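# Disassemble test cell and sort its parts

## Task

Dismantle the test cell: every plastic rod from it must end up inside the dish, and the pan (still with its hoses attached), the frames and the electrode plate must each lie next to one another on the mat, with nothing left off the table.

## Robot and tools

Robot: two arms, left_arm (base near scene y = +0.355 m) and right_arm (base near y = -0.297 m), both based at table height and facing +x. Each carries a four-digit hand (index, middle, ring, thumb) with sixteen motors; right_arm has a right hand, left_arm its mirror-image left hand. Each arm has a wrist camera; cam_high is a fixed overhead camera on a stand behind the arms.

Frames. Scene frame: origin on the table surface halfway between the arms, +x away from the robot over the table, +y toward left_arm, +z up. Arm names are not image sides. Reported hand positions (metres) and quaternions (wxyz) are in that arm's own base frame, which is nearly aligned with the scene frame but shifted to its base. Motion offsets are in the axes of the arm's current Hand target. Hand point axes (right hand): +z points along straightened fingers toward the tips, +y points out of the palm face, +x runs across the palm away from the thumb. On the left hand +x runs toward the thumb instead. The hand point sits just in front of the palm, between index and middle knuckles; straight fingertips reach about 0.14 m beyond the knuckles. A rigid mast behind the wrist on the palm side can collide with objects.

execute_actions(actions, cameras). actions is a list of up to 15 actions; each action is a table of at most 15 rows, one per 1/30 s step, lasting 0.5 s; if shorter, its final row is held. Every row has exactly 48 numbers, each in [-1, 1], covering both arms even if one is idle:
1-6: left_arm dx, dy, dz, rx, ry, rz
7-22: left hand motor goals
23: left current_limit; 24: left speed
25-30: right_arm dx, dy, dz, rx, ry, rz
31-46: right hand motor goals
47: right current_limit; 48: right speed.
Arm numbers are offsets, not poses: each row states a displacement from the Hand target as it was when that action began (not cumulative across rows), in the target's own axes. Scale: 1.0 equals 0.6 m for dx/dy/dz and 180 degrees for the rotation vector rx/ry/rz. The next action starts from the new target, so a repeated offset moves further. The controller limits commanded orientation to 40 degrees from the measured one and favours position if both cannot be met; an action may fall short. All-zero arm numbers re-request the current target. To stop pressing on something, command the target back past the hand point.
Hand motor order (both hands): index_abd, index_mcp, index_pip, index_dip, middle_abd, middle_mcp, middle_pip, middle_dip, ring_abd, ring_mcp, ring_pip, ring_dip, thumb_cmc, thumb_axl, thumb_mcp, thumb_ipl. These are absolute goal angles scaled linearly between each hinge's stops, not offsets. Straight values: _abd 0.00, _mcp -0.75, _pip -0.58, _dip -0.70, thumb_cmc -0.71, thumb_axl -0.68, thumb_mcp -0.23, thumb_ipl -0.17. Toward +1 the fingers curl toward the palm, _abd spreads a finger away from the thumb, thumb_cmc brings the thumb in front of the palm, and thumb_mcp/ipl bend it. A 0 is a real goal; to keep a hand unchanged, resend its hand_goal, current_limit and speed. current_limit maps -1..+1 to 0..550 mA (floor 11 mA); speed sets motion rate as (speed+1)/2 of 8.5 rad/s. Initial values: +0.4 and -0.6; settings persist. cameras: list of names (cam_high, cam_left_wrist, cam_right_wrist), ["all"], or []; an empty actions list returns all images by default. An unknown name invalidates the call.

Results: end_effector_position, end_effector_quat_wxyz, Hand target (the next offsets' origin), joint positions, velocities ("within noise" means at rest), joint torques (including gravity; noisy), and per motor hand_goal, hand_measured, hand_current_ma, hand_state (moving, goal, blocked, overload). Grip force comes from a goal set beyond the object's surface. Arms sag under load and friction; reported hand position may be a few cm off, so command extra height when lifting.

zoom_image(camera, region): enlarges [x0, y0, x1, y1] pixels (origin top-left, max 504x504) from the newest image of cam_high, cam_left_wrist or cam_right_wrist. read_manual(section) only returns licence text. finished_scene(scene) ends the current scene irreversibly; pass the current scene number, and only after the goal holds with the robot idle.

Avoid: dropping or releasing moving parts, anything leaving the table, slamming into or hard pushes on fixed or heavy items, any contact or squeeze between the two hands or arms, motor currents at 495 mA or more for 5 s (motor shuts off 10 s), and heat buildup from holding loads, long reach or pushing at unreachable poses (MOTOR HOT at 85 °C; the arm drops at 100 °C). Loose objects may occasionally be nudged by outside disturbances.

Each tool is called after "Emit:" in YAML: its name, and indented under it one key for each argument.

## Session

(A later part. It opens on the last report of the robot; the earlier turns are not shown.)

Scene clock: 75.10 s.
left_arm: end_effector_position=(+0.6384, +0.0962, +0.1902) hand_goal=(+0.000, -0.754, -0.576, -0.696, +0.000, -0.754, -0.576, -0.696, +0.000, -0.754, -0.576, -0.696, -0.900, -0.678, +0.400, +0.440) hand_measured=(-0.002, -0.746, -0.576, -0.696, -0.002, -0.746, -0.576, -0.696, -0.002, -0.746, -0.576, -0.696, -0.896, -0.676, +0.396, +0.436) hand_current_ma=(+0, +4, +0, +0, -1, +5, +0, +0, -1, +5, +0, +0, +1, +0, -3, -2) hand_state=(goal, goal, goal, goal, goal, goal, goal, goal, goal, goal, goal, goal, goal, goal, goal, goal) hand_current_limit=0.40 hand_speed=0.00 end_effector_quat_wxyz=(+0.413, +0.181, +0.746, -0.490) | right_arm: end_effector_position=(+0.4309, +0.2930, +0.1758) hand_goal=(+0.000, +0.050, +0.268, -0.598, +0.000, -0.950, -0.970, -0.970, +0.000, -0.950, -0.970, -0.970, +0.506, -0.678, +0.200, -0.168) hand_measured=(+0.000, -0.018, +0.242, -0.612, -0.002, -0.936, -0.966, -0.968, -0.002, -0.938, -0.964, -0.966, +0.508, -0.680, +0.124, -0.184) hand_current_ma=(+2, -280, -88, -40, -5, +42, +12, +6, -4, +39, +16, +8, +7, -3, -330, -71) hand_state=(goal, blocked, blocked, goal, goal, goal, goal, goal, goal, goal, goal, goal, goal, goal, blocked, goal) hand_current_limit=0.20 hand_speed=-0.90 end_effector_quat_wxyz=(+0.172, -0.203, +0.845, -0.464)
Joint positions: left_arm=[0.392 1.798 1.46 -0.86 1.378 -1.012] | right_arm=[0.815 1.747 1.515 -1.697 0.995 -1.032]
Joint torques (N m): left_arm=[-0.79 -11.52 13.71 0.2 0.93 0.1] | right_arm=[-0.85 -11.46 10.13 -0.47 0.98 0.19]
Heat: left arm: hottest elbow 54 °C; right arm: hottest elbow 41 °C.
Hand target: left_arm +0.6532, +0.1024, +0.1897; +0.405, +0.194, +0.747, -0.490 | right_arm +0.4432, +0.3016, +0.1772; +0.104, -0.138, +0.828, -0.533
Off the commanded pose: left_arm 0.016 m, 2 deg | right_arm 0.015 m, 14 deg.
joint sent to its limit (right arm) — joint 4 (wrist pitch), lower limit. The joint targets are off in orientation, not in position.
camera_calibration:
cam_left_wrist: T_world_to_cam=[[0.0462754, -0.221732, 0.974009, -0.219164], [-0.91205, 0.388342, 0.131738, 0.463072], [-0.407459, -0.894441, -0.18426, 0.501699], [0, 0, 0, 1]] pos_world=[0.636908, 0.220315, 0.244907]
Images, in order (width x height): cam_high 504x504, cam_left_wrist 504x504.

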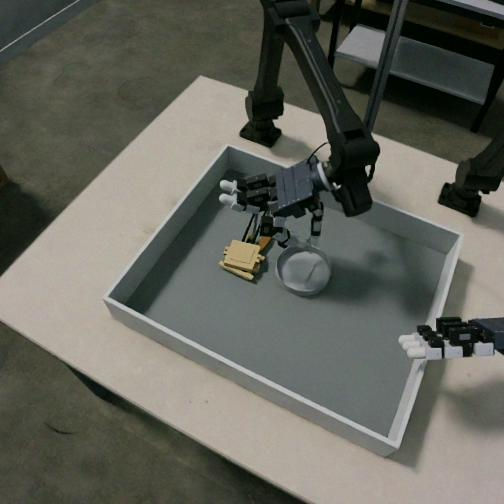

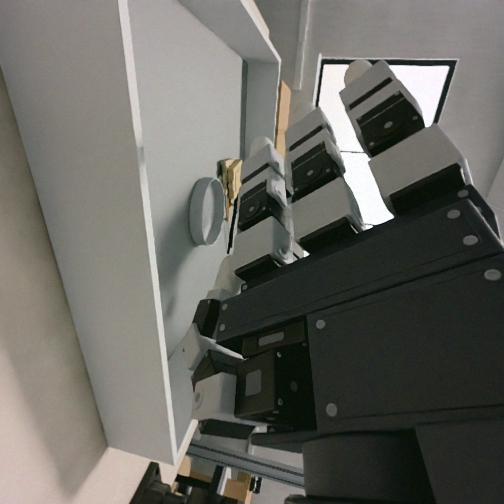

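Emit:
execute_actions:
  actions:
    - [[0,0,0,0,0,0,0,-0.754,-0.576,-0.696,0,-0.754,-0.576,-0.696,0,-0.754,-0.576,-0.696,-0.9,-0.678,0.4,0.44,0.4,0,0.018,0.0923,0.0373,0,0,0,0,0.05,0.269,-0.597,0,-0.95,-0.97,-0.97,0,-0.95,-0.97,-0.97,0.507,-0.677,0.2,-0.168,0.2,-0.9]]
  cameras: ["cam_high","cam_left_wrist"]

Emit:
zoom_image:
  camera: "cam_high"
  region: [240, 200, 360, 320]

Emit:
zoom_image:
  camera: "cam_left_wrist"
  region: [180, 140, 280, 260]

Scene clock: 76.97 s.
left_arm: end_effector_position=(+0.6389, +0.0958, +0.1917) hand_goal=(+0.000, -0.754, -0.576, -0.696, +0.000, -0.754, -0.576, -0.696, +0.000, -0.754, -0.576, -0.696, -0.900, -0.678, +0.400, +0.440) hand_measured=(-0.002, -0.746, -0.576, -0.696, -0.002, -0.746, -0.576, -0.696, -0.002, -0.746, -0.576, -0.696, -0.896, -0.676, +0.396, +0.436) hand_current_ma=(+0, +4, +0, +0, -1, +5, +0, +0, -1, +5, +0, +0, +1, +0, -3, -2) hand_state=(goal, goal, goal, goal, goal, goal, goal, goal, goal, goal, goal, goal, goal, goal, goal, goal) hand_current_limit=0.40 hand_speed=0.00 end_effector_quat_wxyz=(+0.406, +0.189, +0.746, -0.492) | right_arm: end_effector_position=(+0.4370, +0.2969, +0.1256) hand_goal=(+0.000, +0.050, +0.268, -0.598, +0.000, -0.950, -0.970, -0.970, +0.000, -0.950, -0.970, -0.970, +0.506, -0.678, +0.200, -0.168) hand_measured=(+0.000, -0.018, +0.242, -0.612, -0.002, -0.936, -0.966, -0.968, -0.002, -0.938, -0.964, -0.966, +0.508, -0.680, +0.124, -0.184) hand_current_ma=(+2, -280, -88, -40, -5, +42, +12, +6, -4, +39, +16, +8, +7, -3, -330, -71) hand_state=(goal, blocked, blocked, goal, goal, goal, goal, goal, goal, goal, goal, goal, goal, goal, blocked, goal) hand_current_limit=0.20 hand_speed=-0.90 end_effector_quat_wxyz=(+0.156, -0.173, +0.849, -0.475)
Joint positions: left_arm=[0.392 1.821 1.507 -0.993 1.377 -0.901] | right_arm=[0.815 1.845 1.505 -1.697 0.976 -0.907]
Joint torques (N m): left_arm=[-0.67 -11.63 13.67 0.02 0.97 0.1] | right_arm=[0.5 -13.16 6.54 -0.66 0.89 0.17]
Heat: left arm: hottest elbow 54 °C; right arm: hottest elbow 41 °C.
Hand target: left_arm +0.6532, +0.1024, +0.1898; +0.405, +0.194, +0.747, -0.490 | right_arm +0.4336, +0.3006, +0.1172; +0.104, -0.138, +0.828, -0.533
Off the commanded pose: left_arm 0.016 m, 1 deg | right_arm 0.010 m, 10 deg.
joint sent to its limit (right arm) — joint 4 (wrist pitch), lower limit. The joint targets are off in orientation, not in position.
camera_calibration:
cam_left_wrist: T_world_to_cam=[[0.0453889, -0.228891, 0.972393, -0.219173], [-0.903671, 0.405508, 0.137633, 0.455435], [-0.425816, -0.88497, -0.188436, 0.513458], [0, 0, 0, 1]] pos_world=[0.640149, 0.219546, 0.247194]
Images, in order (width x height): cam_high 504x504, cam_left_wrist 504x504.

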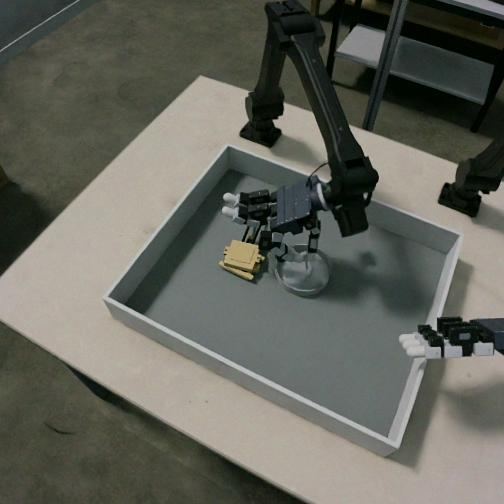

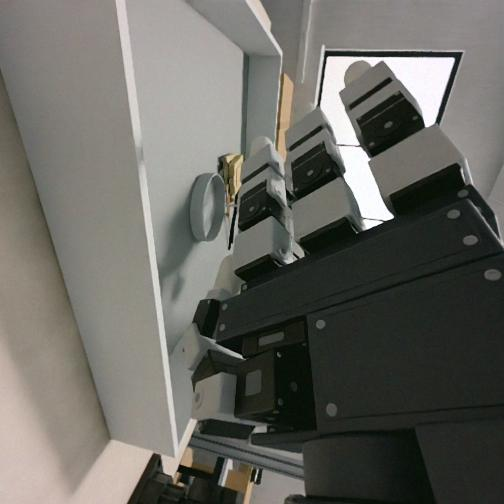

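Scaled by 4.200 from the camera's 504x504 image, which has a finer 720x720 frame.

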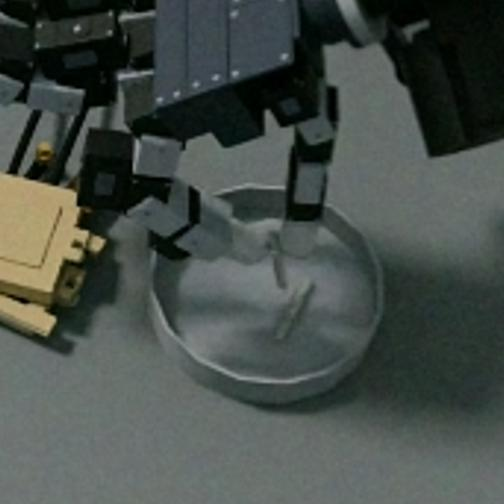

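Scaled by 4.200 from the camera's 504x504 image, which has a finer 720x720 frame.

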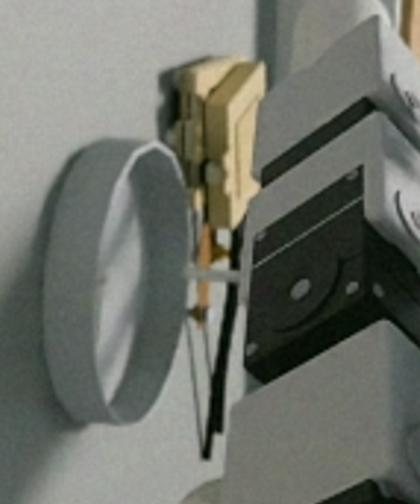

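Emit:
execute_actions:
  actions:
    - [[0,0,0,0,0,0,0,-0.754,-0.576,-0.696,0,-0.754,-0.576,-0.696,0,-0.754,-0.576,-0.696,-0.9,-0.678,0.4,0.44,0.4,0,0.0019,0.0684,0.0307,0,0,0,0,0.05,0.269,-0.597,0,-0.95,-0.97,-0.97,0,-0.95,-0.97,-0.97,0.507,-0.677,0.2,-0.168,0.2,-0.9]]
  cameras: ["cam_high","cam_left_wrist"]

Emit:
zoom_image:
  camera: "cam_high"
  region: [240, 200, 360, 320]

Emit:
zoom_image:
  camera: "cam_left_wrist"
  region: [180, 140, 280, 260]

Scene clock: 78.27 s.
left_arm: end_effector_position=(+0.6389, +0.0957, +0.1919) hand_goal=(+0.000, -0.754, -0.576, -0.696, +0.000, -0.754, -0.576, -0.696, +0.000, -0.754, -0.576, -0.696, -0.900, -0.678, +0.400, +0.440) hand_measured=(-0.002, -0.746, -0.576, -0.696, -0.002, -0.746, -0.576, -0.696, -0.002, -0.746, -0.576, -0.696, -0.896, -0.676, +0.396, +0.436) hand_current_ma=(+0, +4, +0, +0, -1, +5, +0, +0, -1, +5, +0, +0, +1, +0, -3, -2) hand_state=(goal, goal, goal, goal, goal, goal, goal, goal, goal, goal, goal, goal, goal, goal, goal, goal) hand_current_limit=0.40 hand_speed=0.00 end_effector_quat_wxyz=(+0.405, +0.190, +0.746, -0.492) | right_arm: end_effector_position=(+0.4380, +0.2976, +0.0822) hand_goal=(+0.000, +0.050, +0.268, -0.598, +0.000, -0.950, -0.970, -0.970, +0.000, -0.950, -0.970, -0.970, +0.506, -0.678, +0.200, -0.168) hand_measured=(+0.000, -0.018, +0.242, -0.612, -0.002, -0.936, -0.966, -0.968, -0.002, -0.938, -0.964, -0.966, +0.508, -0.680, +0.124, -0.184) hand_current_ma=(+2, -280, -88, -40, -5, +42, +12, +6, -4, +39, +16, +8, +7, -3, -330, -71) hand_state=(goal, blocked, blocked, goal, goal, goal, goal, goal, goal, goal, goal, goal, goal, goal, blocked, goal) hand_current_limit=0.20 hand_speed=-0.90 end_effector_quat_wxyz=(+0.141, -0.159, +0.846, -0.489)
Joint positions: left_arm=[0.392 1.825 1.515 -1.014 1.377 -0.884] | right_arm=[0.818 1.931 1.499 -1.697 0.965 -0.825]
Joint torques (N m): left_arm=[-0.62 -11.63 13.64 -0.03 0.97 0.09] | right_arm=[0.5 -13.51 6.11 -0.81 0.84 0.19]
Heat: left arm: hottest elbow 55 °C; right arm: hottest elbow 41 °C.
Hand target: left_arm +0.6531, +0.1023, +0.1896; +0.405, +0.194, +0.747, -0.490 | right_arm +0.4337, +0.3008, +0.0723; +0.105, -0.138, +0.828, -0.533
Off the commanded pose: left_arm 0.016 m, 1 deg | right_arm 0.011 m, 7 deg.
joint sent to its limit (right arm) — joint 4 (wrist pitch), lower limit. The joint targets are off in orientation, not in position.
camera_calibration:
cam_left_wrist: T_world_to_cam=[[0.0452217, -0.229645, 0.972223, -0.219114], [-0.902262, 0.408364, 0.138426, 0.454114], [-0.42881, -0.88346, -0.188733, 0.515149], [0, 0, 0, 1]] pos_world=[0.64054, 0.219351, 0.247393]
Images, in order (width x height): cam_high 504x504, cam_left_wrist 504x504.

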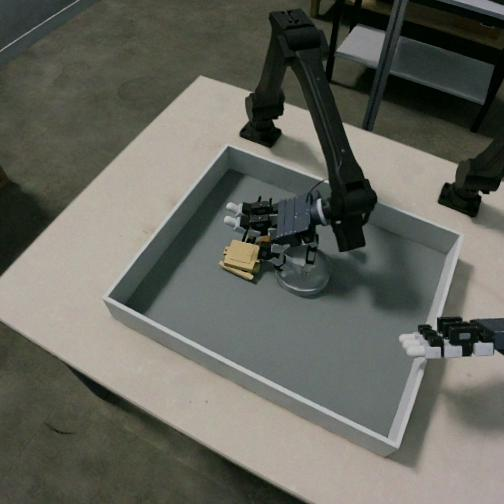

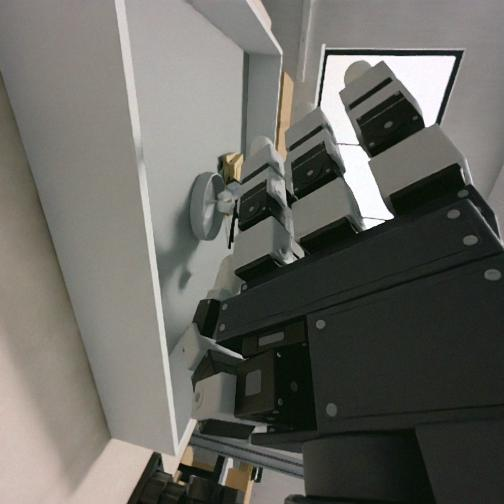

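Scaled by 4.200 from the camera's 504x504 image, which has a finer 720x720 frame.

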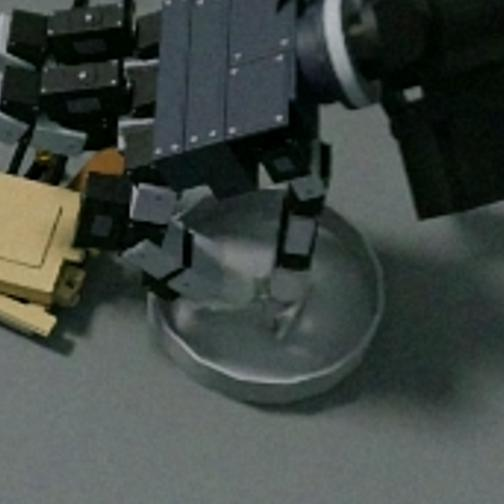

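Scaled by 4.200 from the camera's 504x504 image, which has a finer 720x720 frame.

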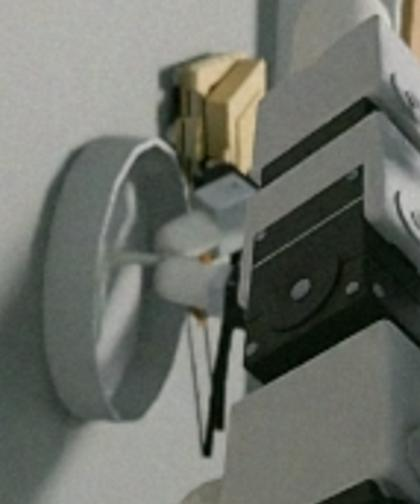

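Emit:
execute_actions:
  actions:
    - [[0,0,0,0,0,0,0,-0.754,-0.576,-0.696,0,-0.754,-0.576,-0.696,0,-0.754,-0.576,-0.696,-0.9,-0.678,0.4,0.44,0.4,0,0.0003,0.0099,0.0044,0,0,0,0,0.05,0.269,-0.597,0,-0.95,-0.97,-0.97,0,-0.95,-0.97,-0.97,0.507,-0.677,0.2,-0.168,0.2,-0.9]]
    - [[0,0,0,0,0,0,0,-0.754,-0.576,-0.696,0,-0.754,-0.576,-0.696,0,-0.754,-0.576,-0.696,-0.9,-0.678,0.4,0.44,0.4,0,0,0,0,0,0,0,0,-0.05,0.269,-0.597,0,-0.95,-0.97,-0.97,0,-0.95,-0.97,-0.97,0.507,-0.677,0.08,-0.168,0.2,-0.93]]
    - [[0,0,0,0,0,0,0,-0.754,-0.576,-0.696,0,-0.754,-0.576,-0.696,0,-0.754,-0.576,-0.696,-0.9,-0.678,0.4,0.44,0.4,0,0,0,0,0,0,0,0,-0.1,0.269,-0.597,0,-0.95,-0.97,-0.97,0,-0.95,-0.97,-0.97,0.507,-0.677,0.0,-0.168,0.2,-0.85]]
  cameras: ["cam_high","cam_left_wrist"]

Emit:
zoom_image:
  camera: "cam_high"
  region: [240, 200, 360, 320]

Emit:
zoom_image:
  camera: "cam_left_wrist"
  region: [180, 140, 280, 260]

Scene clock: 80.67 s.
left_arm: end_effector_position=(+0.6392, +0.0958, +0.1919) hand_goal=(+0.000, -0.754, -0.576, -0.696, +0.000, -0.754, -0.576, -0.696, +0.000, -0.754, -0.576, -0.696, -0.900, -0.678, +0.400, +0.440) hand_measured=(-0.002, -0.746, -0.576, -0.696, -0.002, -0.746, -0.576, -0.696, -0.002, -0.746, -0.576, -0.696, -0.896, -0.676, +0.396, +0.436) hand_current_ma=(+0, +4, +0, +0, -1, +5, +0, +0, -1, +5, +0, +0, +1, +0, -3, -2) hand_state=(goal, goal, goal, goal, goal, goal, goal, goal, goal, goal, goal, goal, goal, goal, goal, goal) hand_current_limit=0.40 hand_speed=0.00 end_effector_quat_wxyz=(+0.406, +0.191, +0.746, -0.492) | right_arm: end_effector_position=(+0.4389, +0.2979, +0.0825) hand_goal=(+0.000, -0.100, +0.268, -0.598, +0.000, -0.950, -0.970, -0.970, +0.000, -0.950, -0.970, -0.970, +0.506, -0.678, +0.000, -0.168) hand_measured=(+0.000, -0.096, +0.262, -0.602, -0.002, -0.936, -0.966, -0.968, -0.002, -0.938, -0.964, -0.966, +0.508, -0.680, +0.004, -0.170) hand_current_ma=(+2, +11, -16, -9, -5, +42, +12, +6, -4, +39, +16, +8, +7, -3, +11, -6) hand_state=(goal, goal, goal, goal, goal, goal, goal, goal, goal, goal, goal, goal, goal, goal, goal, goal) hand_current_limit=0.20 hand_speed=-0.85 end_effector_quat_wxyz=(+0.144, -0.153, +0.847, -0.488)
Joint positions: left_arm=[0.392 1.825 1.515 -1.014 1.377 -0.882] | right_arm=[0.818 1.931 1.499 -1.697 0.964 -0.813]
Joint torques (N m): left_arm=[-0.62 -11.63 13.71 -0.06 0.97 0.1] | right_arm=[0.67 -12.69 6.01 -0.83 0.83 0.18]
Heat: left arm: hottest elbow 55 °C; right arm: hottest elbow 41 °C.
Hand target: left_arm +0.6532, +0.1024, +0.1898; +0.405, +0.194, +0.747, -0.490 | right_arm +0.4337, +0.3008, +0.0658; +0.105, -0.138, +0.828, -0.533
Off the commanded pose: left_arm 0.016 m, 0 deg | right_arm 0.018 m, 7 deg.
joint sent to its limit (right arm) — joint 4 (wrist pitch), lower limit. The joint targets are off in orientation, not in position.
camera_calibration:
cam_left_wrist: T_world_to_cam=[[0.043504, -0.230439, 0.972114, -0.217988], [-0.902327, 0.40862, 0.137244, 0.454505], [-0.428851, -0.883135, -0.190155, 0.515668], [0, 0, 0, 1]] pos_world=[0.64074, 0.219452, 0.247588]
Images, in order (width x height): cam_high 504x504, cam_left_wrist 504x504.

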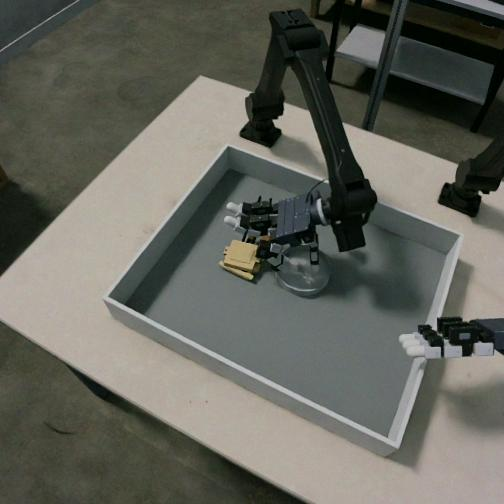

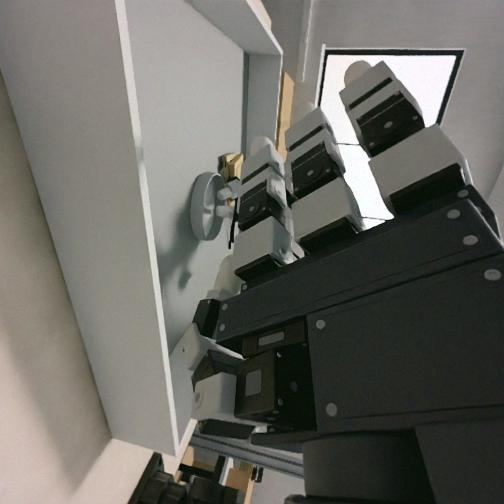

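Scaled by 4.200 from the camera's 504x504 image, which has a finer 720x720 frame.

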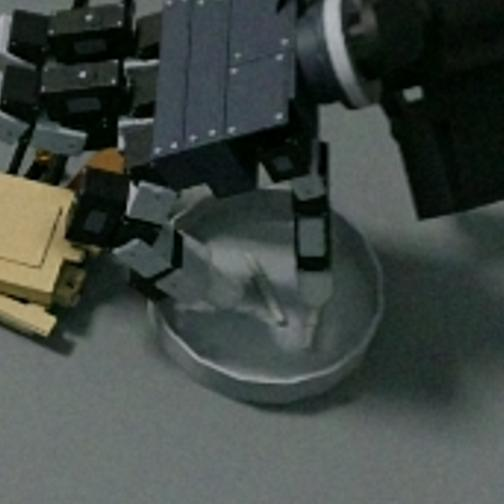

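Scaled by 4.200 from the camera's 504x504 image, which has a finer 720x720 frame.

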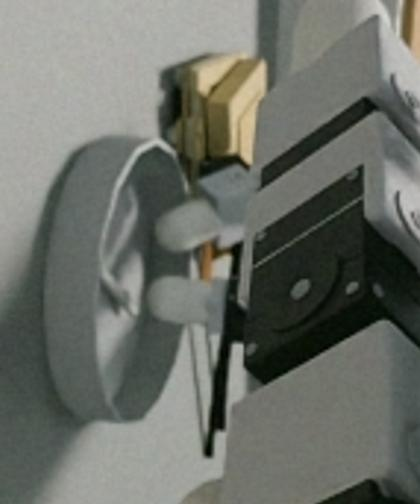

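Emit:
execute_actions:
  actions:
    - [[0,0,0,0,0,0,0,-0.754,-0.576,-0.696,0,-0.754,-0.576,-0.696,0,-0.754,-0.576,-0.696,-0.9,-0.678,0.4,0.44,0.4,0,-0.026,-0.198,-0.0867,0,0,0,0,-0.1,0.269,-0.597,0,-0.95,-0.97,-0.97,0,-0.95,-0.97,-0.97,0.507,-0.677,0.0,-0.168,0.2,-0.85]]
    - [[0,0,0,0,0,0,0,-0.754,-0.576,-0.696,0,-0.754,-0.576,-0.696,0,-0.754,-0.576,-0.696,-0.9,-0.678,0.4,0.44,0.4,0,0.04,-0.136,0.246,-0.161,0,0,0,-0.3,0.269,-0.597,0,-0.95,-0.97,-0.97,0,-0.95,-0.97,-0.97,0.507,-0.677,-0.2,-0.168,0.3,-0.4]]
  cameras: ["cam_high","cam_left_wrist"]

Emit:
zoom_image:
  camera: "cam_high"
  region: [200, 200, 350, 350]

Scene clock: 84.33 s.
left_arm: end_effector_position=(+0.6392, +0.0958, +0.1919) hand_goal=(+0.000, -0.754, -0.576, -0.696, +0.000, -0.754, -0.576, -0.696, +0.000, -0.754, -0.576, -0.696, -0.900, -0.678, +0.400, +0.440) hand_measured=(-0.002, -0.746, -0.576, -0.696, -0.002, -0.746, -0.576, -0.696, -0.002, -0.746, -0.576, -0.696, -0.896, -0.676, +0.396, +0.436) hand_current_ma=(+0, +4, +0, +0, -1, +5, +0, +0, -1, +5, +0, +0, +1, +0, -3, -2) hand_state=(goal, goal, goal, goal, goal, goal, goal, goal, goal, goal, goal, goal, goal, goal, goal, goal) hand_current_limit=0.40 hand_speed=0.00 end_effector_quat_wxyz=(+0.406, +0.191, +0.746, -0.492) | right_arm: end_effector_position=(+0.4795, +0.1343, +0.2144) hand_goal=(+0.000, -0.300, +0.268, -0.598, +0.000, -0.950, -0.970, -0.970, +0.000, -0.950, -0.970, -0.970, +0.506, -0.678, -0.200, -0.168) hand_measured=(+0.000, -0.302, +0.264, -0.602, -0.002, -0.940, -0.966, -0.968, -0.002, -0.940, -0.964, -0.966, +0.508, -0.680, -0.194, -0.170) hand_current_ma=(+2, -3, -9, -8, -5, +33, +9, +6, -4, +30, +13, +7, +6, -3, +23, -3) hand_state=(goal, goal, goal, goal, goal, goal, goal, goal, goal, goal, goal, goal, goal, goal, goal, goal) hand_current_limit=0.30 hand_speed=-0.40 end_effector_quat_wxyz=(+0.068, -0.149, +0.935, -0.314)
Joint positions: left_arm=[0.392 1.825 1.515 -1.014 1.377 -0.882] | right_arm=[0.352 1.562 1.476 -1.47 0.655 -1.539]
Joint torques (N m): left_arm=[-0.67 -11.63 13.71 -0.08 0.98 0.11] | right_arm=[-0.03 -11.52 7.36 0.7 0.68 -0.06]
Heat: left arm: hottest elbow 55 °C; right arm: hottest elbow 41 °C.
Hand target: left_arm +0.6532, +0.1024, +0.1898; +0.405, +0.194, +0.747, -0.490 | right_arm +0.4798, +0.1372, +0.2091; +0.067, -0.159, +0.935, -0.309
Off the commanded pose: left_arm 0.016 m, 0 deg | right_arm 0.006 m, 1 deg.
camera_calibration:
cam_left_wrist: T_world_to_cam=[[0.043504, -0.230439, 0.972114, -0.217988], [-0.902327, 0.40862, 0.137244, 0.454505], [-0.428851, -0.883135, -0.190155, 0.515668], [0, 0, 0, 1]] pos_world=[0.64074, 0.219452, 0.247588]
Images, in order (width x height): cam_high 504x504, cam_left_wrist 504x504.

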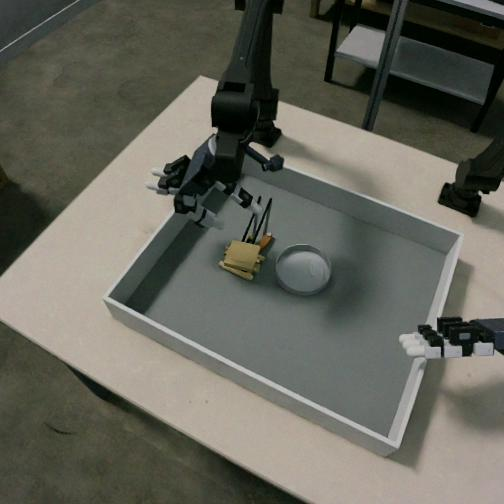

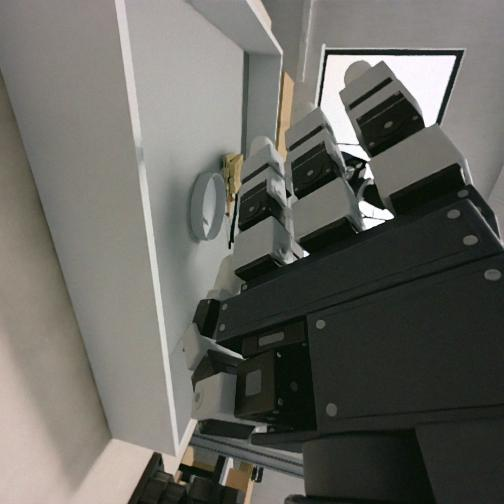

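Scaled by 3.360 from the camera's 504x504 image, which has a finer 720x720 frame.

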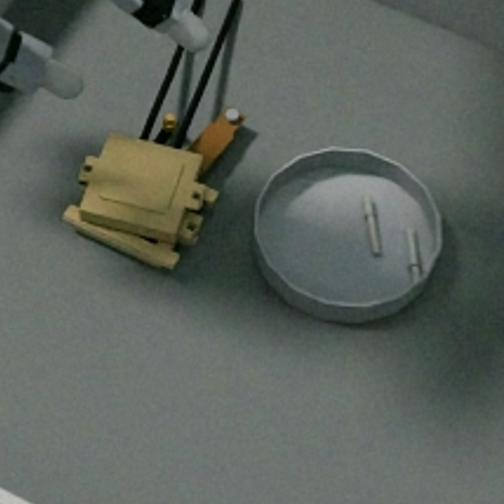

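Emit:
execute_actions:
  actions:
    - [[0.01,-0.1,0.13,0,0,0,0,-0.754,-0.576,-0.696,0,-0.754,-0.576,-0.696,0,-0.754,-0.576,-0.696,-0.9,-0.678,0.4,0.44,0.4,0,0,-0.04,-0.02,-0.161,0,0,0,-0.754,0.269,-0.597,0,-0.95,-0.97,-0.97,0,-0.95,-0.97,-0.97,0.507,-0.677,-0.337,0.143,0.3,-0.4]]
    - [[0.01,-0.1,0.13,0,0,0,0,-0.754,-0.576,-0.696,0,-0.754,-0.576,-0.696,0,-0.754,-0.576,-0.696,-0.9,-0.678,0.4,0.44,0.4,0,0,0,0,0,0.0204,0.166,0,-0.896,0.2175,0.188,0,-0.95,-0.97,-0.97,0,-0.95,-0.97,-0.97,0.506,-0.677,-0.337,0.265,0.3,-0.4]]
  cameras: ["cam_high","cam_left_wrist"]

Emit:
zoom_image:
  camera: "cam_high"
  region: [210, 220, 280, 290]

Emit:
zoom_image:
  camera: "cam_left_wrist"
  region: [160, 110, 260, 210]

Scene clock: 86.90 s.
left_arm: end_effector_position=(+0.6279, -0.0945, +0.2138) hand_goal=(+0.000, -0.754, -0.576, -0.696, +0.000, -0.754, -0.576, -0.696, +0.000, -0.754, -0.576, -0.696, -0.900, -0.678, +0.400, +0.440) hand_measured=(-0.002, -0.746, -0.576, -0.696, -0.002, -0.746, -0.576, -0.696, -0.002, -0.746, -0.576, -0.696, -0.896, -0.676, +0.396, +0.436) hand_current_ma=(+0, +4, +0, +0, -1, +5, +0, +0, -1, +5, +0, +0, +1, +0, -3, -2) hand_state=(goal, goal, goal, goal, goal, goal, goal, goal, goal, goal, goal, goal, goal, goal, goal, goal) hand_current_limit=0.40 hand_speed=0.00 end_effector_quat_wxyz=(+0.381, +0.209, +0.753, -0.495) | right_arm: end_effector_position=(+0.4887, +0.1232, +0.2359) hand_goal=(+0.000, -0.896, +0.218, +0.188, +0.000, -0.950, -0.970, -0.970, +0.000, -0.950, -0.970, -0.970, +0.506, -0.678, -0.338, +0.264) hand_measured=(+0.000, -0.892, +0.220, +0.184, -0.002, -0.940, -0.968, -0.968, -0.002, -0.942, -0.966, -0.968, +0.508, -0.680, -0.330, +0.262) hand_current_ma=(+2, +13, +2, -10, -5, +29, +7, +6, -4, +25, +10, +7, +5, -3, +33, -4) hand_state=(goal, goal, goal, goal, goal, goal, goal, goal, goal, goal, goal, goal, goal, goal, goal, goal) hand_current_limit=0.30 hand_speed=-0.40 end_effector_quat_wxyz=(+0.016, +0.087, +0.994, -0.058)
Joint positions: left_arm=[0.054 1.613 1.227 -0.22 1.174 -1.645] | right_arm=[0.144 1.521 1.465 -1.511 0.12 -1.253]
Joint torques (N m): left_arm=[-0.38 -12.92 9.76 2.47 0.5 -0.07] | right_arm=[0.38 -11.58 6.91 0.08 0.34 0.14]
Heat: left arm: hottest elbow 55 °C; right arm: hottest elbow 41 °C.
Hand target: left_arm +0.6283, -0.0908, +0.2192; +0.405, +0.194, +0.747, -0.490 | right_arm +0.4832, +0.1258, +0.2330; +0.009, +0.090, +0.994, -0.062
Off the commanded pose: left_arm 0.007 m, 3 deg | right_arm 0.007 m, 1 deg.
camera_calibration:
cam_left_wrist: T_world_to_cam=[[0.0560573, -0.258493, 0.964385, -0.291499], [-0.876459, 0.449885, 0.171533, 0.499488], [-0.478203, -0.85486, -0.201339, 0.383002], [0, 0, 0, 1]] pos_world=[0.637274, 0.0273503, 0.272552]
Images, in order (width x height): cam_high 504x504, cam_left_wrist 504x504.

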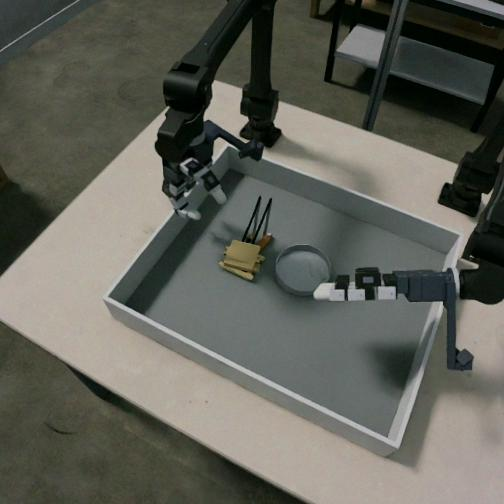

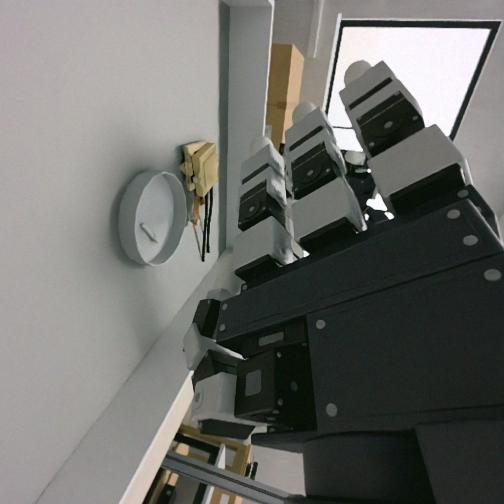

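Scaled by 7.200 from the camera's 504x504 image, which has a finer 720x720 frame.

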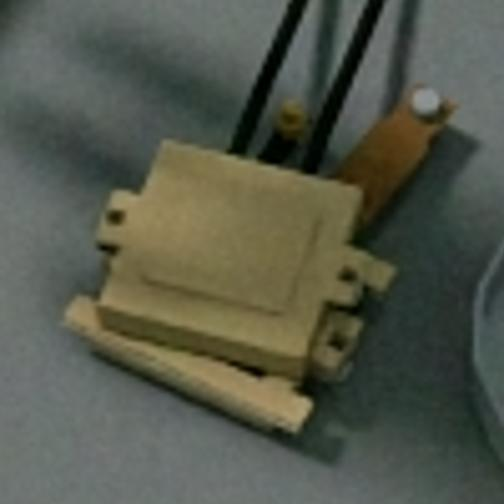

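Scaled by 5.040 from the camera's 504x504 image, which has a finer 720x720 frame.

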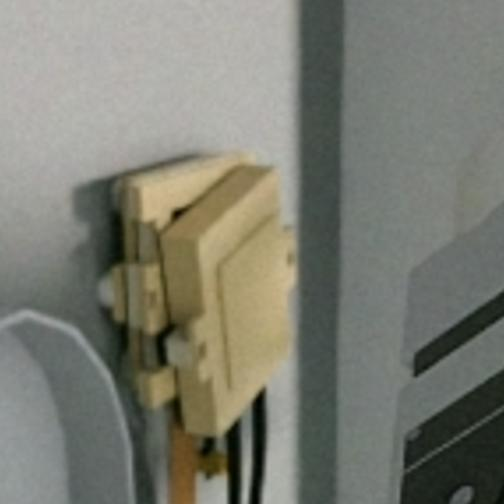

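Emit:
execute_actions:
  actions:
    - [[0,0,0,0,0,0,0,-0.754,-0.576,-0.696,0,-0.754,-0.576,-0.696,0,-0.754,-0.576,-0.696,-0.9,-0.678,0.4,0.44,0.4,0,0,0.036,-0.117,0,0.0215,0.1748,0,-0.896,0.2175,0.188,0,-0.95,-0.97,-0.97,0,-0.95,-0.97,-0.97,0.506,-0.677,-0.337,0.265,0.3,-0.4]]
    - [[0,0,0,0,0,0,0,-0.754,-0.576,-0.696,0,-0.754,-0.576,-0.696,0,-0.754,-0.576,-0.696,-0.9,-0.678,0.4,0.44,0.4,0,0,0,0,0,0.0215,0.1748,0,-0.896,0.2175,0.188,0,-0.95,-0.97,-0.97,0,-0.95,-0.97,-0.97,0.506,-0.677,-0.337,0.265,0.3,-0.4]]
    - [[0,0,0,0,0,0,0,-0.754,-0.576,-0.696,0,-0.754,-0.576,-0.696,0,-0.754,-0.576,-0.696,-0.9,-0.678,0.4,0.44,0.4,0,0,0,0,0,0.0215,0.1748,0,-0.896,0.2175,0.188,0,-0.95,-0.97,-0.97,0,-0.95,-0.97,-0.97,0.506,-0.677,-0.337,0.265,0.3,-0.4]]

Emit:
execute_actions:
  actions:
    - [[0,0,0,0,0,0,0,-0.754,-0.576,-0.696,0,-0.754,-0.576,-0.696,0,-0.754,-0.576,-0.696,-0.9,-0.678,0.4,0.44,0.4,0,0,0,0,0,0.0215,0.1748,0,-0.896,0.2175,0.188,0,-0.95,-0.97,-0.97,0,-0.95,-0.97,-0.97,0.506,-0.677,-0.337,0.265,0.3,-0.4]]
    - [[0,0,0,0,0,0,0,-0.754,-0.576,-0.696,0,-0.754,-0.576,-0.696,0,-0.754,-0.576,-0.696,-0.9,-0.678,0.4,0.44,0.4,0,0,0,0,0,0.0215,0.1748,0,-0.896,0.2175,0.188,0,-0.95,-0.97,-0.97,0,-0.95,-0.97,-0.97,0.506,-0.677,-0.337,0.265,0.3,-0.4]]

Scene clock: 93.33 s.
left_arm: end_effector_position=(+0.6294, -0.0923, +0.2109) hand_goal=(+0.000, -0.754, -0.576, -0.696, +0.000, -0.754, -0.576, -0.696, +0.000, -0.754, -0.576, -0.696, -0.900, -0.678, +0.400, +0.440) hand_measured=(-0.002, -0.746, -0.576, -0.696, -0.002, -0.746, -0.576, -0.696, -0.002, -0.746, -0.576, -0.696, -0.896, -0.676, +0.396, +0.436) hand_current_ma=(+0, +4, +0, +0, -1, +5, +0, +0, -1, +5, +0, +0, +1, +0, -3, -2) hand_state=(goal, goal, goal, goal, goal, goal, goal, goal, goal, goal, goal, goal, goal, goal, goal, goal) hand_current_limit=0.40 hand_speed=0.00 end_effector_quat_wxyz=(+0.396, +0.192, +0.750, -0.493) | right_arm: end_effector_position=(+0.4753, +0.1490, +0.2911) hand_goal=(+0.000, -0.896, +0.218, +0.188, +0.000, -0.950, -0.970, -0.970, +0.000, -0.950, -0.970, -0.970, +0.506, -0.678, -0.338, +0.264) hand_measured=(+0.000, -0.892, +0.218, +0.184, -0.002, -0.940, -0.968, -0.968, -0.002, -0.942, -0.966, -0.968, +0.508, -0.680, -0.330, +0.262) hand_current_ma=(+1, +9, +2, -9, -4, +28, +7, +6, -4, +23, +10, +7, +2, -3, +33, -3) hand_state=(goal, goal, goal, goal, goal, goal, goal, goal, goal, goal, goal, goal, goal, goal, goal, goal) hand_current_limit=0.30 hand_speed=-0.40 end_effector_quat_wxyz=(-0.034, +0.791, +0.611, -0.013)
Joint positions: left_arm=[0.054 1.606 1.183 -0.087 1.15 -1.742] | right_arm=[0.426 1.525 1.611 -1.698 -0.061 0.68]
Joint torques (N m): left_arm=[-0.56 -12.98 9.63 2.61 0.4 -0.07] | right_arm=[0.32 -9.52 11.06 0.06 0.27 0.14]
Heat: left arm: hottest elbow 54 °C; right arm: hottest elbow 42 °C.
Hand target: left_arm +0.6283, -0.0908, +0.2192; +0.405, +0.194, +0.747, -0.490 | right_arm +0.4865, +0.1555, +0.2999; -0.038, +0.794, +0.606, -0.027
Off the commanded pose: left_arm 0.009 m, 1 deg | right_arm 0.016 m, 2 deg.
joint sent to its limit (right arm) — joint 4 (wrist pitch), lower limit. The joint targets are off in orientation, not in position.

Scene clock: 95.07 s.
left_arm: end_effector_position=(+0.6294, -0.0923, +0.2109) hand_goal=(+0.000, -0.754, -0.576, -0.696, +0.000, -0.754, -0.576, -0.696, +0.000, -0.754, -0.576, -0.696, -0.900, -0.678, +0.400, +0.440) hand_measured=(-0.002, -0.746, -0.576, -0.696, -0.002, -0.746, -0.576, -0.696, -0.002, -0.746, -0.576, -0.696, -0.896, -0.676, +0.396, +0.436) hand_current_ma=(+0, +4, +0, +0, -1, +5, +0, +0, -1, +5, +0, +0, +1, +0, -3, -2) hand_state=(goal, goal, goal, goal, goal, goal, goal, goal, goal, goal, goal, goal, goal, goal, goal, goal) hand_current_limit=0.40 hand_speed=0.00 end_effector_quat_wxyz=(+0.396, +0.192, +0.750, -0.493) | right_arm: end_effector_position=(+0.4748, +0.1555, +0.2965) hand_goal=(+0.000, -0.896, +0.218, +0.188, +0.000, -0.950, -0.970, -0.970, +0.000, -0.950, -0.970, -0.970, +0.506, -0.678, -0.338, +0.264) hand_measured=(+0.000, -0.892, +0.218, +0.184, -0.002, -0.940, -0.968, -0.968, -0.002, -0.942, -0.966, -0.968, +0.508, -0.680, -0.330, +0.262) hand_current_ma=(+1, +9, +2, -9, -4, +28, +7, +6, -4, +23, +10, +7, +2, -3, +33, -3) hand_state=(goal, goal, goal, goal, goal, goal, goal, goal, goal, goal, goal, goal, goal, goal, goal, goal) hand_current_limit=0.30 hand_speed=-0.40 end_effector_quat_wxyz=(-0.059, +0.992, +0.111, +0.005)
Joint positions: left_arm=[0.054 1.606 1.183 -0.087 1.15 -1.742] | right_arm=[0.436 1.724 1.878 -1.677 -0.108 1.786]
Joint torques (N m): left_arm=[-0.62 -12.92 9.63 2.63 0.4 -0.07] | right_arm=[-0.97 -12.16 11.07 0.1 0.22 0.15]
Heat: left arm: hottest elbow 54 °C; right arm: hottest elbow 42 °C.
Hand target: left_arm +0.6283, -0.0908, +0.2192; +0.405, +0.194, +0.747, -0.490 | right_arm +0.4866, +0.1555, +0.2999; -0.057, +0.993, +0.098, +0.008
Off the commanded pose: left_arm 0.009 m, 1 deg | right_arm 0.012 m, 2 deg.

Emit:
execute_actions:
  actions:
    - [[0,0,0,0,0,0,0,-0.754,-0.576,-0.696,0,-0.754,-0.576,-0.696,0,-0.754,-0.576,-0.696,-0.9,-0.678,0.4,0.44,0.4,0,0.0125,-0.0377,0.0885,0.1487,-0.0057,-0.0005,0,-0.896,0.2175,0.188,0,-0.95,-0.97,-0.97,0,-0.95,-0.97,-0.97,0.506,-0.677,-0.337,0.265,0.3,-0.4]]
    - [[0,0,0,0,0,0,0,-0.754,-0.576,-0.696,0,-0.754,-0.576,-0.696,0,-0.754,-0.576,-0.696,-0.9,-0.678,0.4,0.44,0.4,0,0.0142,0.0097,0.0943,0.1487,-0.0057,-0.0005,0,-0.896,0.2175,0.188,0,-0.95,-0.97,-0.97,0,-0.95,-0.97,-0.97,0.506,-0.677,-0.337,0.265,0.3,-0.4]]
  cameras: ["cam_high","cam_left_wrist"]

Scene clock: 98.57 s.
left_arm: end_effector_position=(+0.6294, -0.0923, +0.2109) hand_goal=(+0.000, -0.754, -0.576, -0.696, +0.000, -0.754, -0.576, -0.696, +0.000, -0.754, -0.576, -0.696, -0.900, -0.678, +0.400, +0.440) hand_measured=(-0.002, -0.746, -0.576, -0.696, -0.002, -0.746, -0.576, -0.696, -0.002, -0.746, -0.576, -0.696, -0.896, -0.676, +0.396, +0.436) hand_current_ma=(+0, +4, +0, +0, -1, +5, +0, +0, -1, +5, +0, +0, +1, +0, -3, -2) hand_state=(goal, goal, goal, goal, goal, goal, goal, goal, goal, goal, goal, goal, goal, goal, goal, goal) hand_current_limit=0.40 hand_speed=0.00 end_effector_quat_wxyz=(+0.396, +0.192, +0.750, -0.493) | right_arm: end_effector_position=(+0.4907, +0.2093, +0.2115) hand_goal=(+0.000, -0.896, +0.218, +0.188, +0.000, -0.950, -0.970, -0.970, +0.000, -0.950, -0.970, -0.970, +0.506, -0.678, -0.338, +0.264) hand_measured=(+0.000, -0.890, +0.218, +0.184, -0.002, -0.938, -0.968, -0.968, -0.002, -0.938, -0.966, -0.968, +0.508, -0.680, -0.334, +0.262) hand_current_ma=(+1, +20, +1, -9, -4, +40, +7, +6, -4, +37, +10, +7, +2, -3, +16, -3) hand_state=(goal, goal, goal, goal, goal, goal, goal, goal, goal, goal, goal, goal, goal, goal, goal, goal) hand_current_limit=0.30 hand_speed=-0.40 end_effector_quat_wxyz=(-0.497, +0.862, +0.091, -0.046)
Joint positions: left_arm=[0.054 1.606 1.183 -0.087 1.15 -1.742] | right_arm=[0.201 1.771 1.662 -1.456 -1.045 1.565]
Joint torques (N m): left_arm=[-0.62 -12.98 9.62 2.61 0.4 -0.07] | right_arm=[0.15 -13.16 7.6 0.43 -1.09 -0.05]
Heat: left arm: hottest elbow 54 °C; right arm: hottest elbow 42 °C.
Hand target: left_arm +0.6283, -0.0908, +0.2192; +0.405, +0.194, +0.747, -0.490 | right_arm +0.4935, +0.2125, +0.1995; -0.497, +0.861, +0.094, -0.054
Off the commanded pose: left_arm 0.009 m, 1 deg | right_arm 0.013 m, 1 deg.
camera_calibration:
cam_left_wrist: T_world_to_cam=[[0.0577822, -0.237363, 0.969701, -0.288429], [-0.895563, 0.416909, 0.155415, 0.51261], [-0.441166, -0.877409, -0.188483, 0.356899], [0, 0, 0, 1]] pos_world=[0.633193, 0.0309726, 0.267292]
Images, in order (width x height): cam_high 504x504, cam_left_wrist 504x504.

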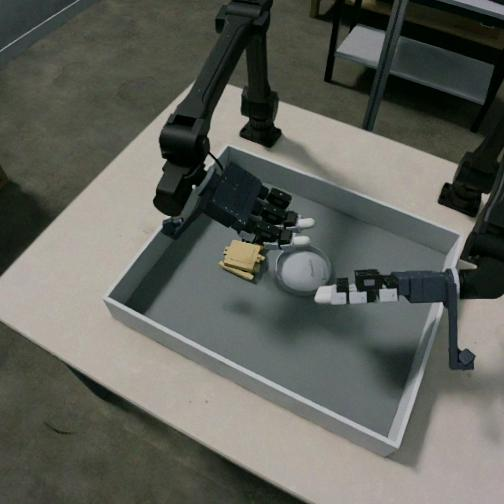

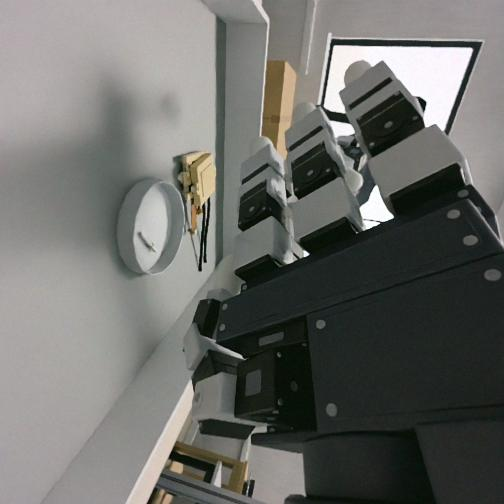

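Emit:
execute_actions:
  actions:
    - [[0,0,0,0,0,0,0,-0.754,-0.576,-0.696,0,-0.754,-0.576,-0.696,0,-0.754,-0.576,-0.696,-0.9,-0.678,0.4,0.44,0.4,0,0,0.1512,0.0872,0,0,0,0,-0.896,0.2175,0.188,0,-0.95,-0.97,-0.97,0,-0.95,-0.97,-0.97,0.506,-0.677,-0.337,0.265,0.3,-0.4]]
  cameras: ["cam_high","cam_left_wrist"]

Emit:
zoom_image:
  camera: "cam_high"
  region: [200, 210, 300, 310]

Emit:
zoom_image:
  camera: "cam_left_wrist"
  region: [150, 120, 260, 230]

Scene clock: 101.50 s.
left_arm: end_effector_position=(+0.6294, -0.0923, +0.2109) hand_goal=(+0.000, -0.754, -0.576, -0.696, +0.000, -0.754, -0.576, -0.696, +0.000, -0.754, -0.576, -0.696, -0.900, -0.678, +0.400, +0.440) hand_measured=(-0.002, -0.746, -0.576, -0.696, -0.002, -0.746, -0.576, -0.696, -0.002, -0.746, -0.576, -0.696, -0.896, -0.676, +0.396, +0.436) hand_current_ma=(+0, +4, +0, +0, -1, +5, +0, +0, -1, +5, +0, +0, +1, +0, -3, -2) hand_state=(goal, goal, goal, goal, goal, goal, goal, goal, goal, goal, goal, goal, goal, goal, goal, goal) hand_current_limit=0.40 hand_speed=0.00 end_effector_quat_wxyz=(+0.396, +0.192, +0.750, -0.493) | right_arm: end_effector_position=(+0.4915, +0.2097, +0.0978) hand_goal=(+0.000, -0.896, +0.218, +0.188, +0.000, -0.950, -0.970, -0.970, +0.000, -0.950, -0.970, -0.970, +0.506, -0.678, -0.338, +0.264) hand_measured=(+0.000, -0.890, +0.218, +0.184, -0.002, -0.938, -0.968, -0.968, -0.002, -0.938, -0.966, -0.968, +0.508, -0.680, -0.334, +0.262) hand_current_ma=(+1, +20, +1, -9, -4, +40, +7, +6, -4, +37, +10, +7, +2, -3, +15, -3) hand_state=(goal, goal, goal, goal, goal, goal, goal, goal, goal, goal, goal, goal, goal, goal, goal, goal) hand_current_limit=0.30 hand_speed=-0.40 end_effector_quat_wxyz=(-0.497, +0.861, +0.095, -0.053)
Joint positions: left_arm=[0.054 1.606 1.183 -0.087 1.15 -1.742] | right_arm=[0.201 1.86 1.479 -1.215 -1.048 1.538]
Joint torques (N m): left_arm=[-0.56 -12.98 9.63 2.62 0.4 -0.07] | right_arm=[0.15 -14.51 7.32 0.64 -0.96 0.14]
Heat: left arm: hottest elbow 54 °C; right arm: hottest elbow 42 °C.
Hand target: left_arm +0.6283, -0.0908, +0.2192; +0.405, +0.194, +0.747, -0.490 | right_arm +0.4935, +0.2124, +0.0947; -0.497, +0.861, +0.094, -0.054
Off the commanded pose: left_arm 0.009 m, 1 deg | right_arm 0.005 m, 0 deg.
camera_calibration:
cam_left_wrist: T_world_to_cam=[[0.0577822, -0.237363, 0.969701, -0.288429], [-0.895563, 0.416909, 0.155415, 0.51261], [-0.441166, -0.877409, -0.188483, 0.356899], [0, 0, 0, 1]] pos_world=[0.633193, 0.0309726, 0.267292]
Images, in order (width x height): cam_high 504x504, cam_left_wrist 504x504.

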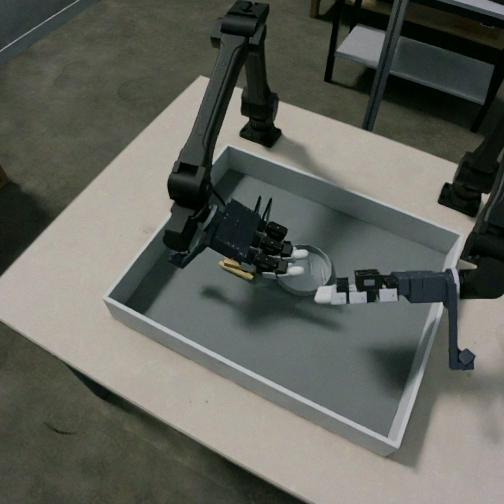

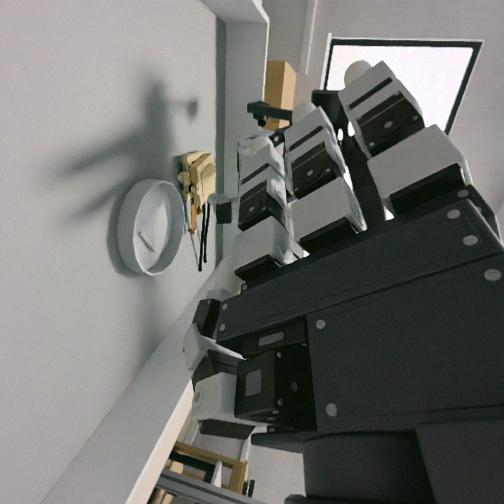

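Scaled by 5.040 from the camera's 504x504 image, which has a finer 720x720 frame.

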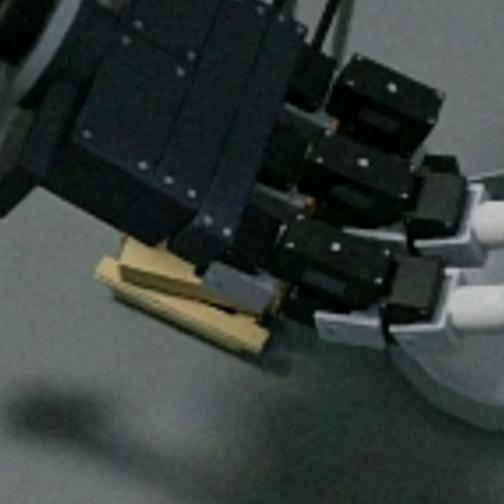

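Scaled by 4.582 from the camera's 504x504 image, which has a finer 720x720 frame.

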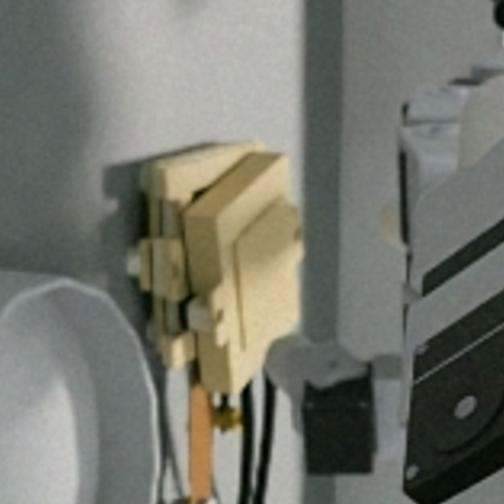

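Emit:
execute_actions:
  actions:
    - [[0,0,0,0,0,0,0,-0.754,-0.576,-0.696,0,-0.754,-0.576,-0.696,0,-0.754,-0.576,-0.696,-0.9,-0.678,0.4,0.44,0.4,0,0.001,0.0556,0.0367,0,0,0,0,-0.896,0.2175,0.188,0,-0.95,-0.97,-0.97,0,-0.95,-0.97,-0.97,0.506,-0.677,-0.337,0.265,0.3,-0.4]]
  cameras: ["cam_high","cam_left_wrist"]

Emit:
zoom_image:
  camera: "cam_high"
  region: [200, 210, 300, 310]

Emit:
zoom_image:
  camera: "cam_left_wrist"
  region: [150, 120, 260, 230]

Scene clock: 103.77 s.
left_arm: end_effector_position=(+0.6294, -0.0923, +0.2109) hand_goal=(+0.000, -0.754, -0.576, -0.696, +0.000, -0.754, -0.576, -0.696, +0.000, -0.754, -0.576, -0.696, -0.900, -0.678, +0.400, +0.440) hand_measured=(-0.002, -0.746, -0.576, -0.696, -0.002, -0.746, -0.576, -0.696, -0.002, -0.746, -0.576, -0.696, -0.896, -0.676, +0.396, +0.436) hand_current_ma=(+0, +4, +0, +0, -1, +5, +0, +0, -1, +5, +0, +0, +1, +0, -3, -2) hand_state=(goal, goal, goal, goal, goal, goal, goal, goal, goal, goal, goal, goal, goal, goal, goal, goal) hand_current_limit=0.40 hand_speed=0.00 end_effector_quat_wxyz=(+0.396, +0.192, +0.750, -0.493) | right_arm: end_effector_position=(+0.4986, +0.2112, +0.0725) hand_goal=(+0.000, -0.896, +0.218, +0.188, +0.000, -0.950, -0.970, -0.970, +0.000, -0.950, -0.970, -0.970, +0.506, -0.678, -0.338, +0.264) hand_measured=(+0.000, -0.890, +0.218, +0.184, -0.002, -0.938, -0.968, -0.968, -0.002, -0.938, -0.966, -0.968, +0.508, -0.680, -0.334, +0.262) hand_current_ma=(+1, +20, +1, -9, -4, +40, +7, +6, -4, +37, +10, +7, +2, -3, +15, -3) hand_state=(goal, goal, goal, goal, goal, goal, goal, goal, goal, goal, goal, goal, goal, goal, goal, goal) hand_current_limit=0.30 hand_speed=-0.40 end_effector_quat_wxyz=(-0.499, +0.860, +0.102, -0.037)
Joint positions: left_arm=[0.054 1.606 1.183 -0.087 1.15 -1.742] | right_arm=[0.201 1.881 1.441 -1.116 -1.048 1.543]
Joint torques (N m): left_arm=[-0.56 -13.04 9.62 2.62 0.4 -0.07] | right_arm=[0.44 -13.27 6.35 0.7 -0.95 0.16]
Heat: left arm: hottest elbow 53 °C; right arm: hottest elbow 42 °C.
Hand target: left_arm +0.6283, -0.0908, +0.2192; +0.405, +0.194, +0.747, -0.490 | right_arm +0.4936, +0.2149, +0.0549; -0.497, +0.861, +0.094, -0.054
Off the commanded pose: left_arm 0.009 m, 1 deg | right_arm 0.019 m, 2 deg.
camera_calibration:
cam_left_wrist: T_world_to_cam=[[0.0577822, -0.237363, 0.969701, -0.288429], [-0.895563, 0.416909, 0.155415, 0.51261], [-0.441166, -0.877409, -0.188483, 0.356899], [0, 0, 0, 1]] pos_world=[0.633193, 0.0309726, 0.267292]
Images, in order (width x height): cam_high 504x504, cam_left_wrist 504x504.

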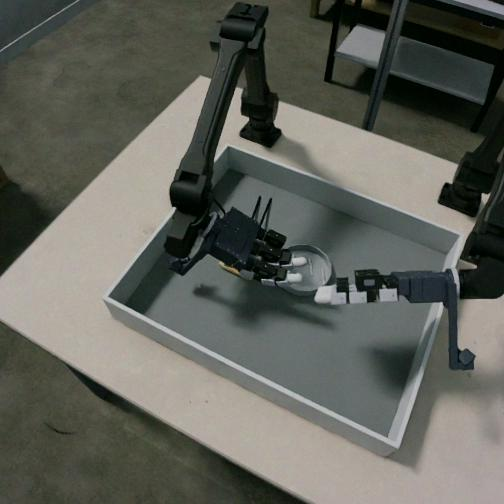

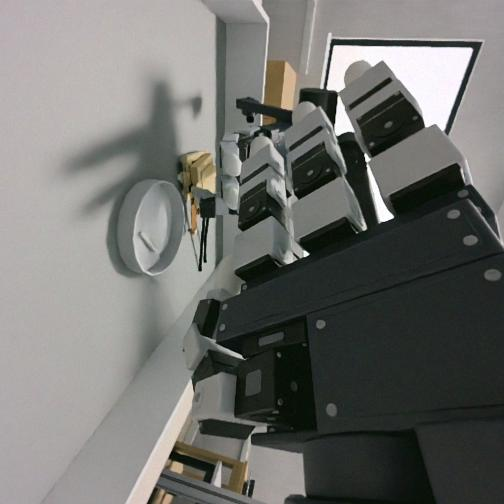

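Scaled by 5.040 from the camera's 504x504 image, which has a finer 720x720 frame.

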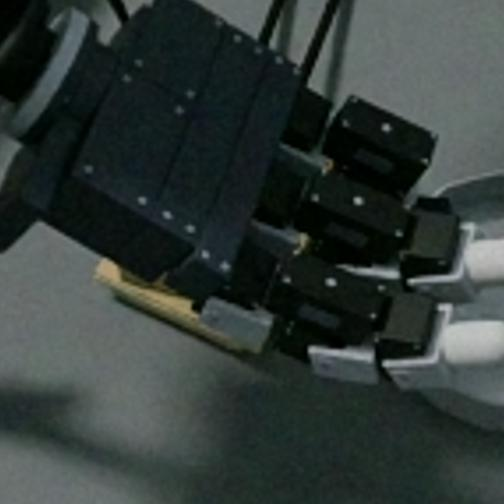

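Scaled by 4.582 from the camera's 504x504 image, which has a finer 720x720 frame.

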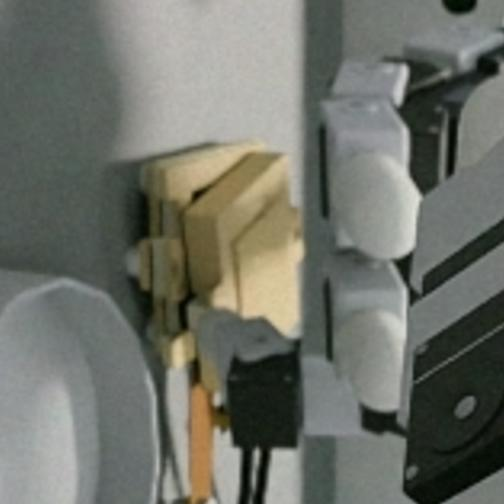

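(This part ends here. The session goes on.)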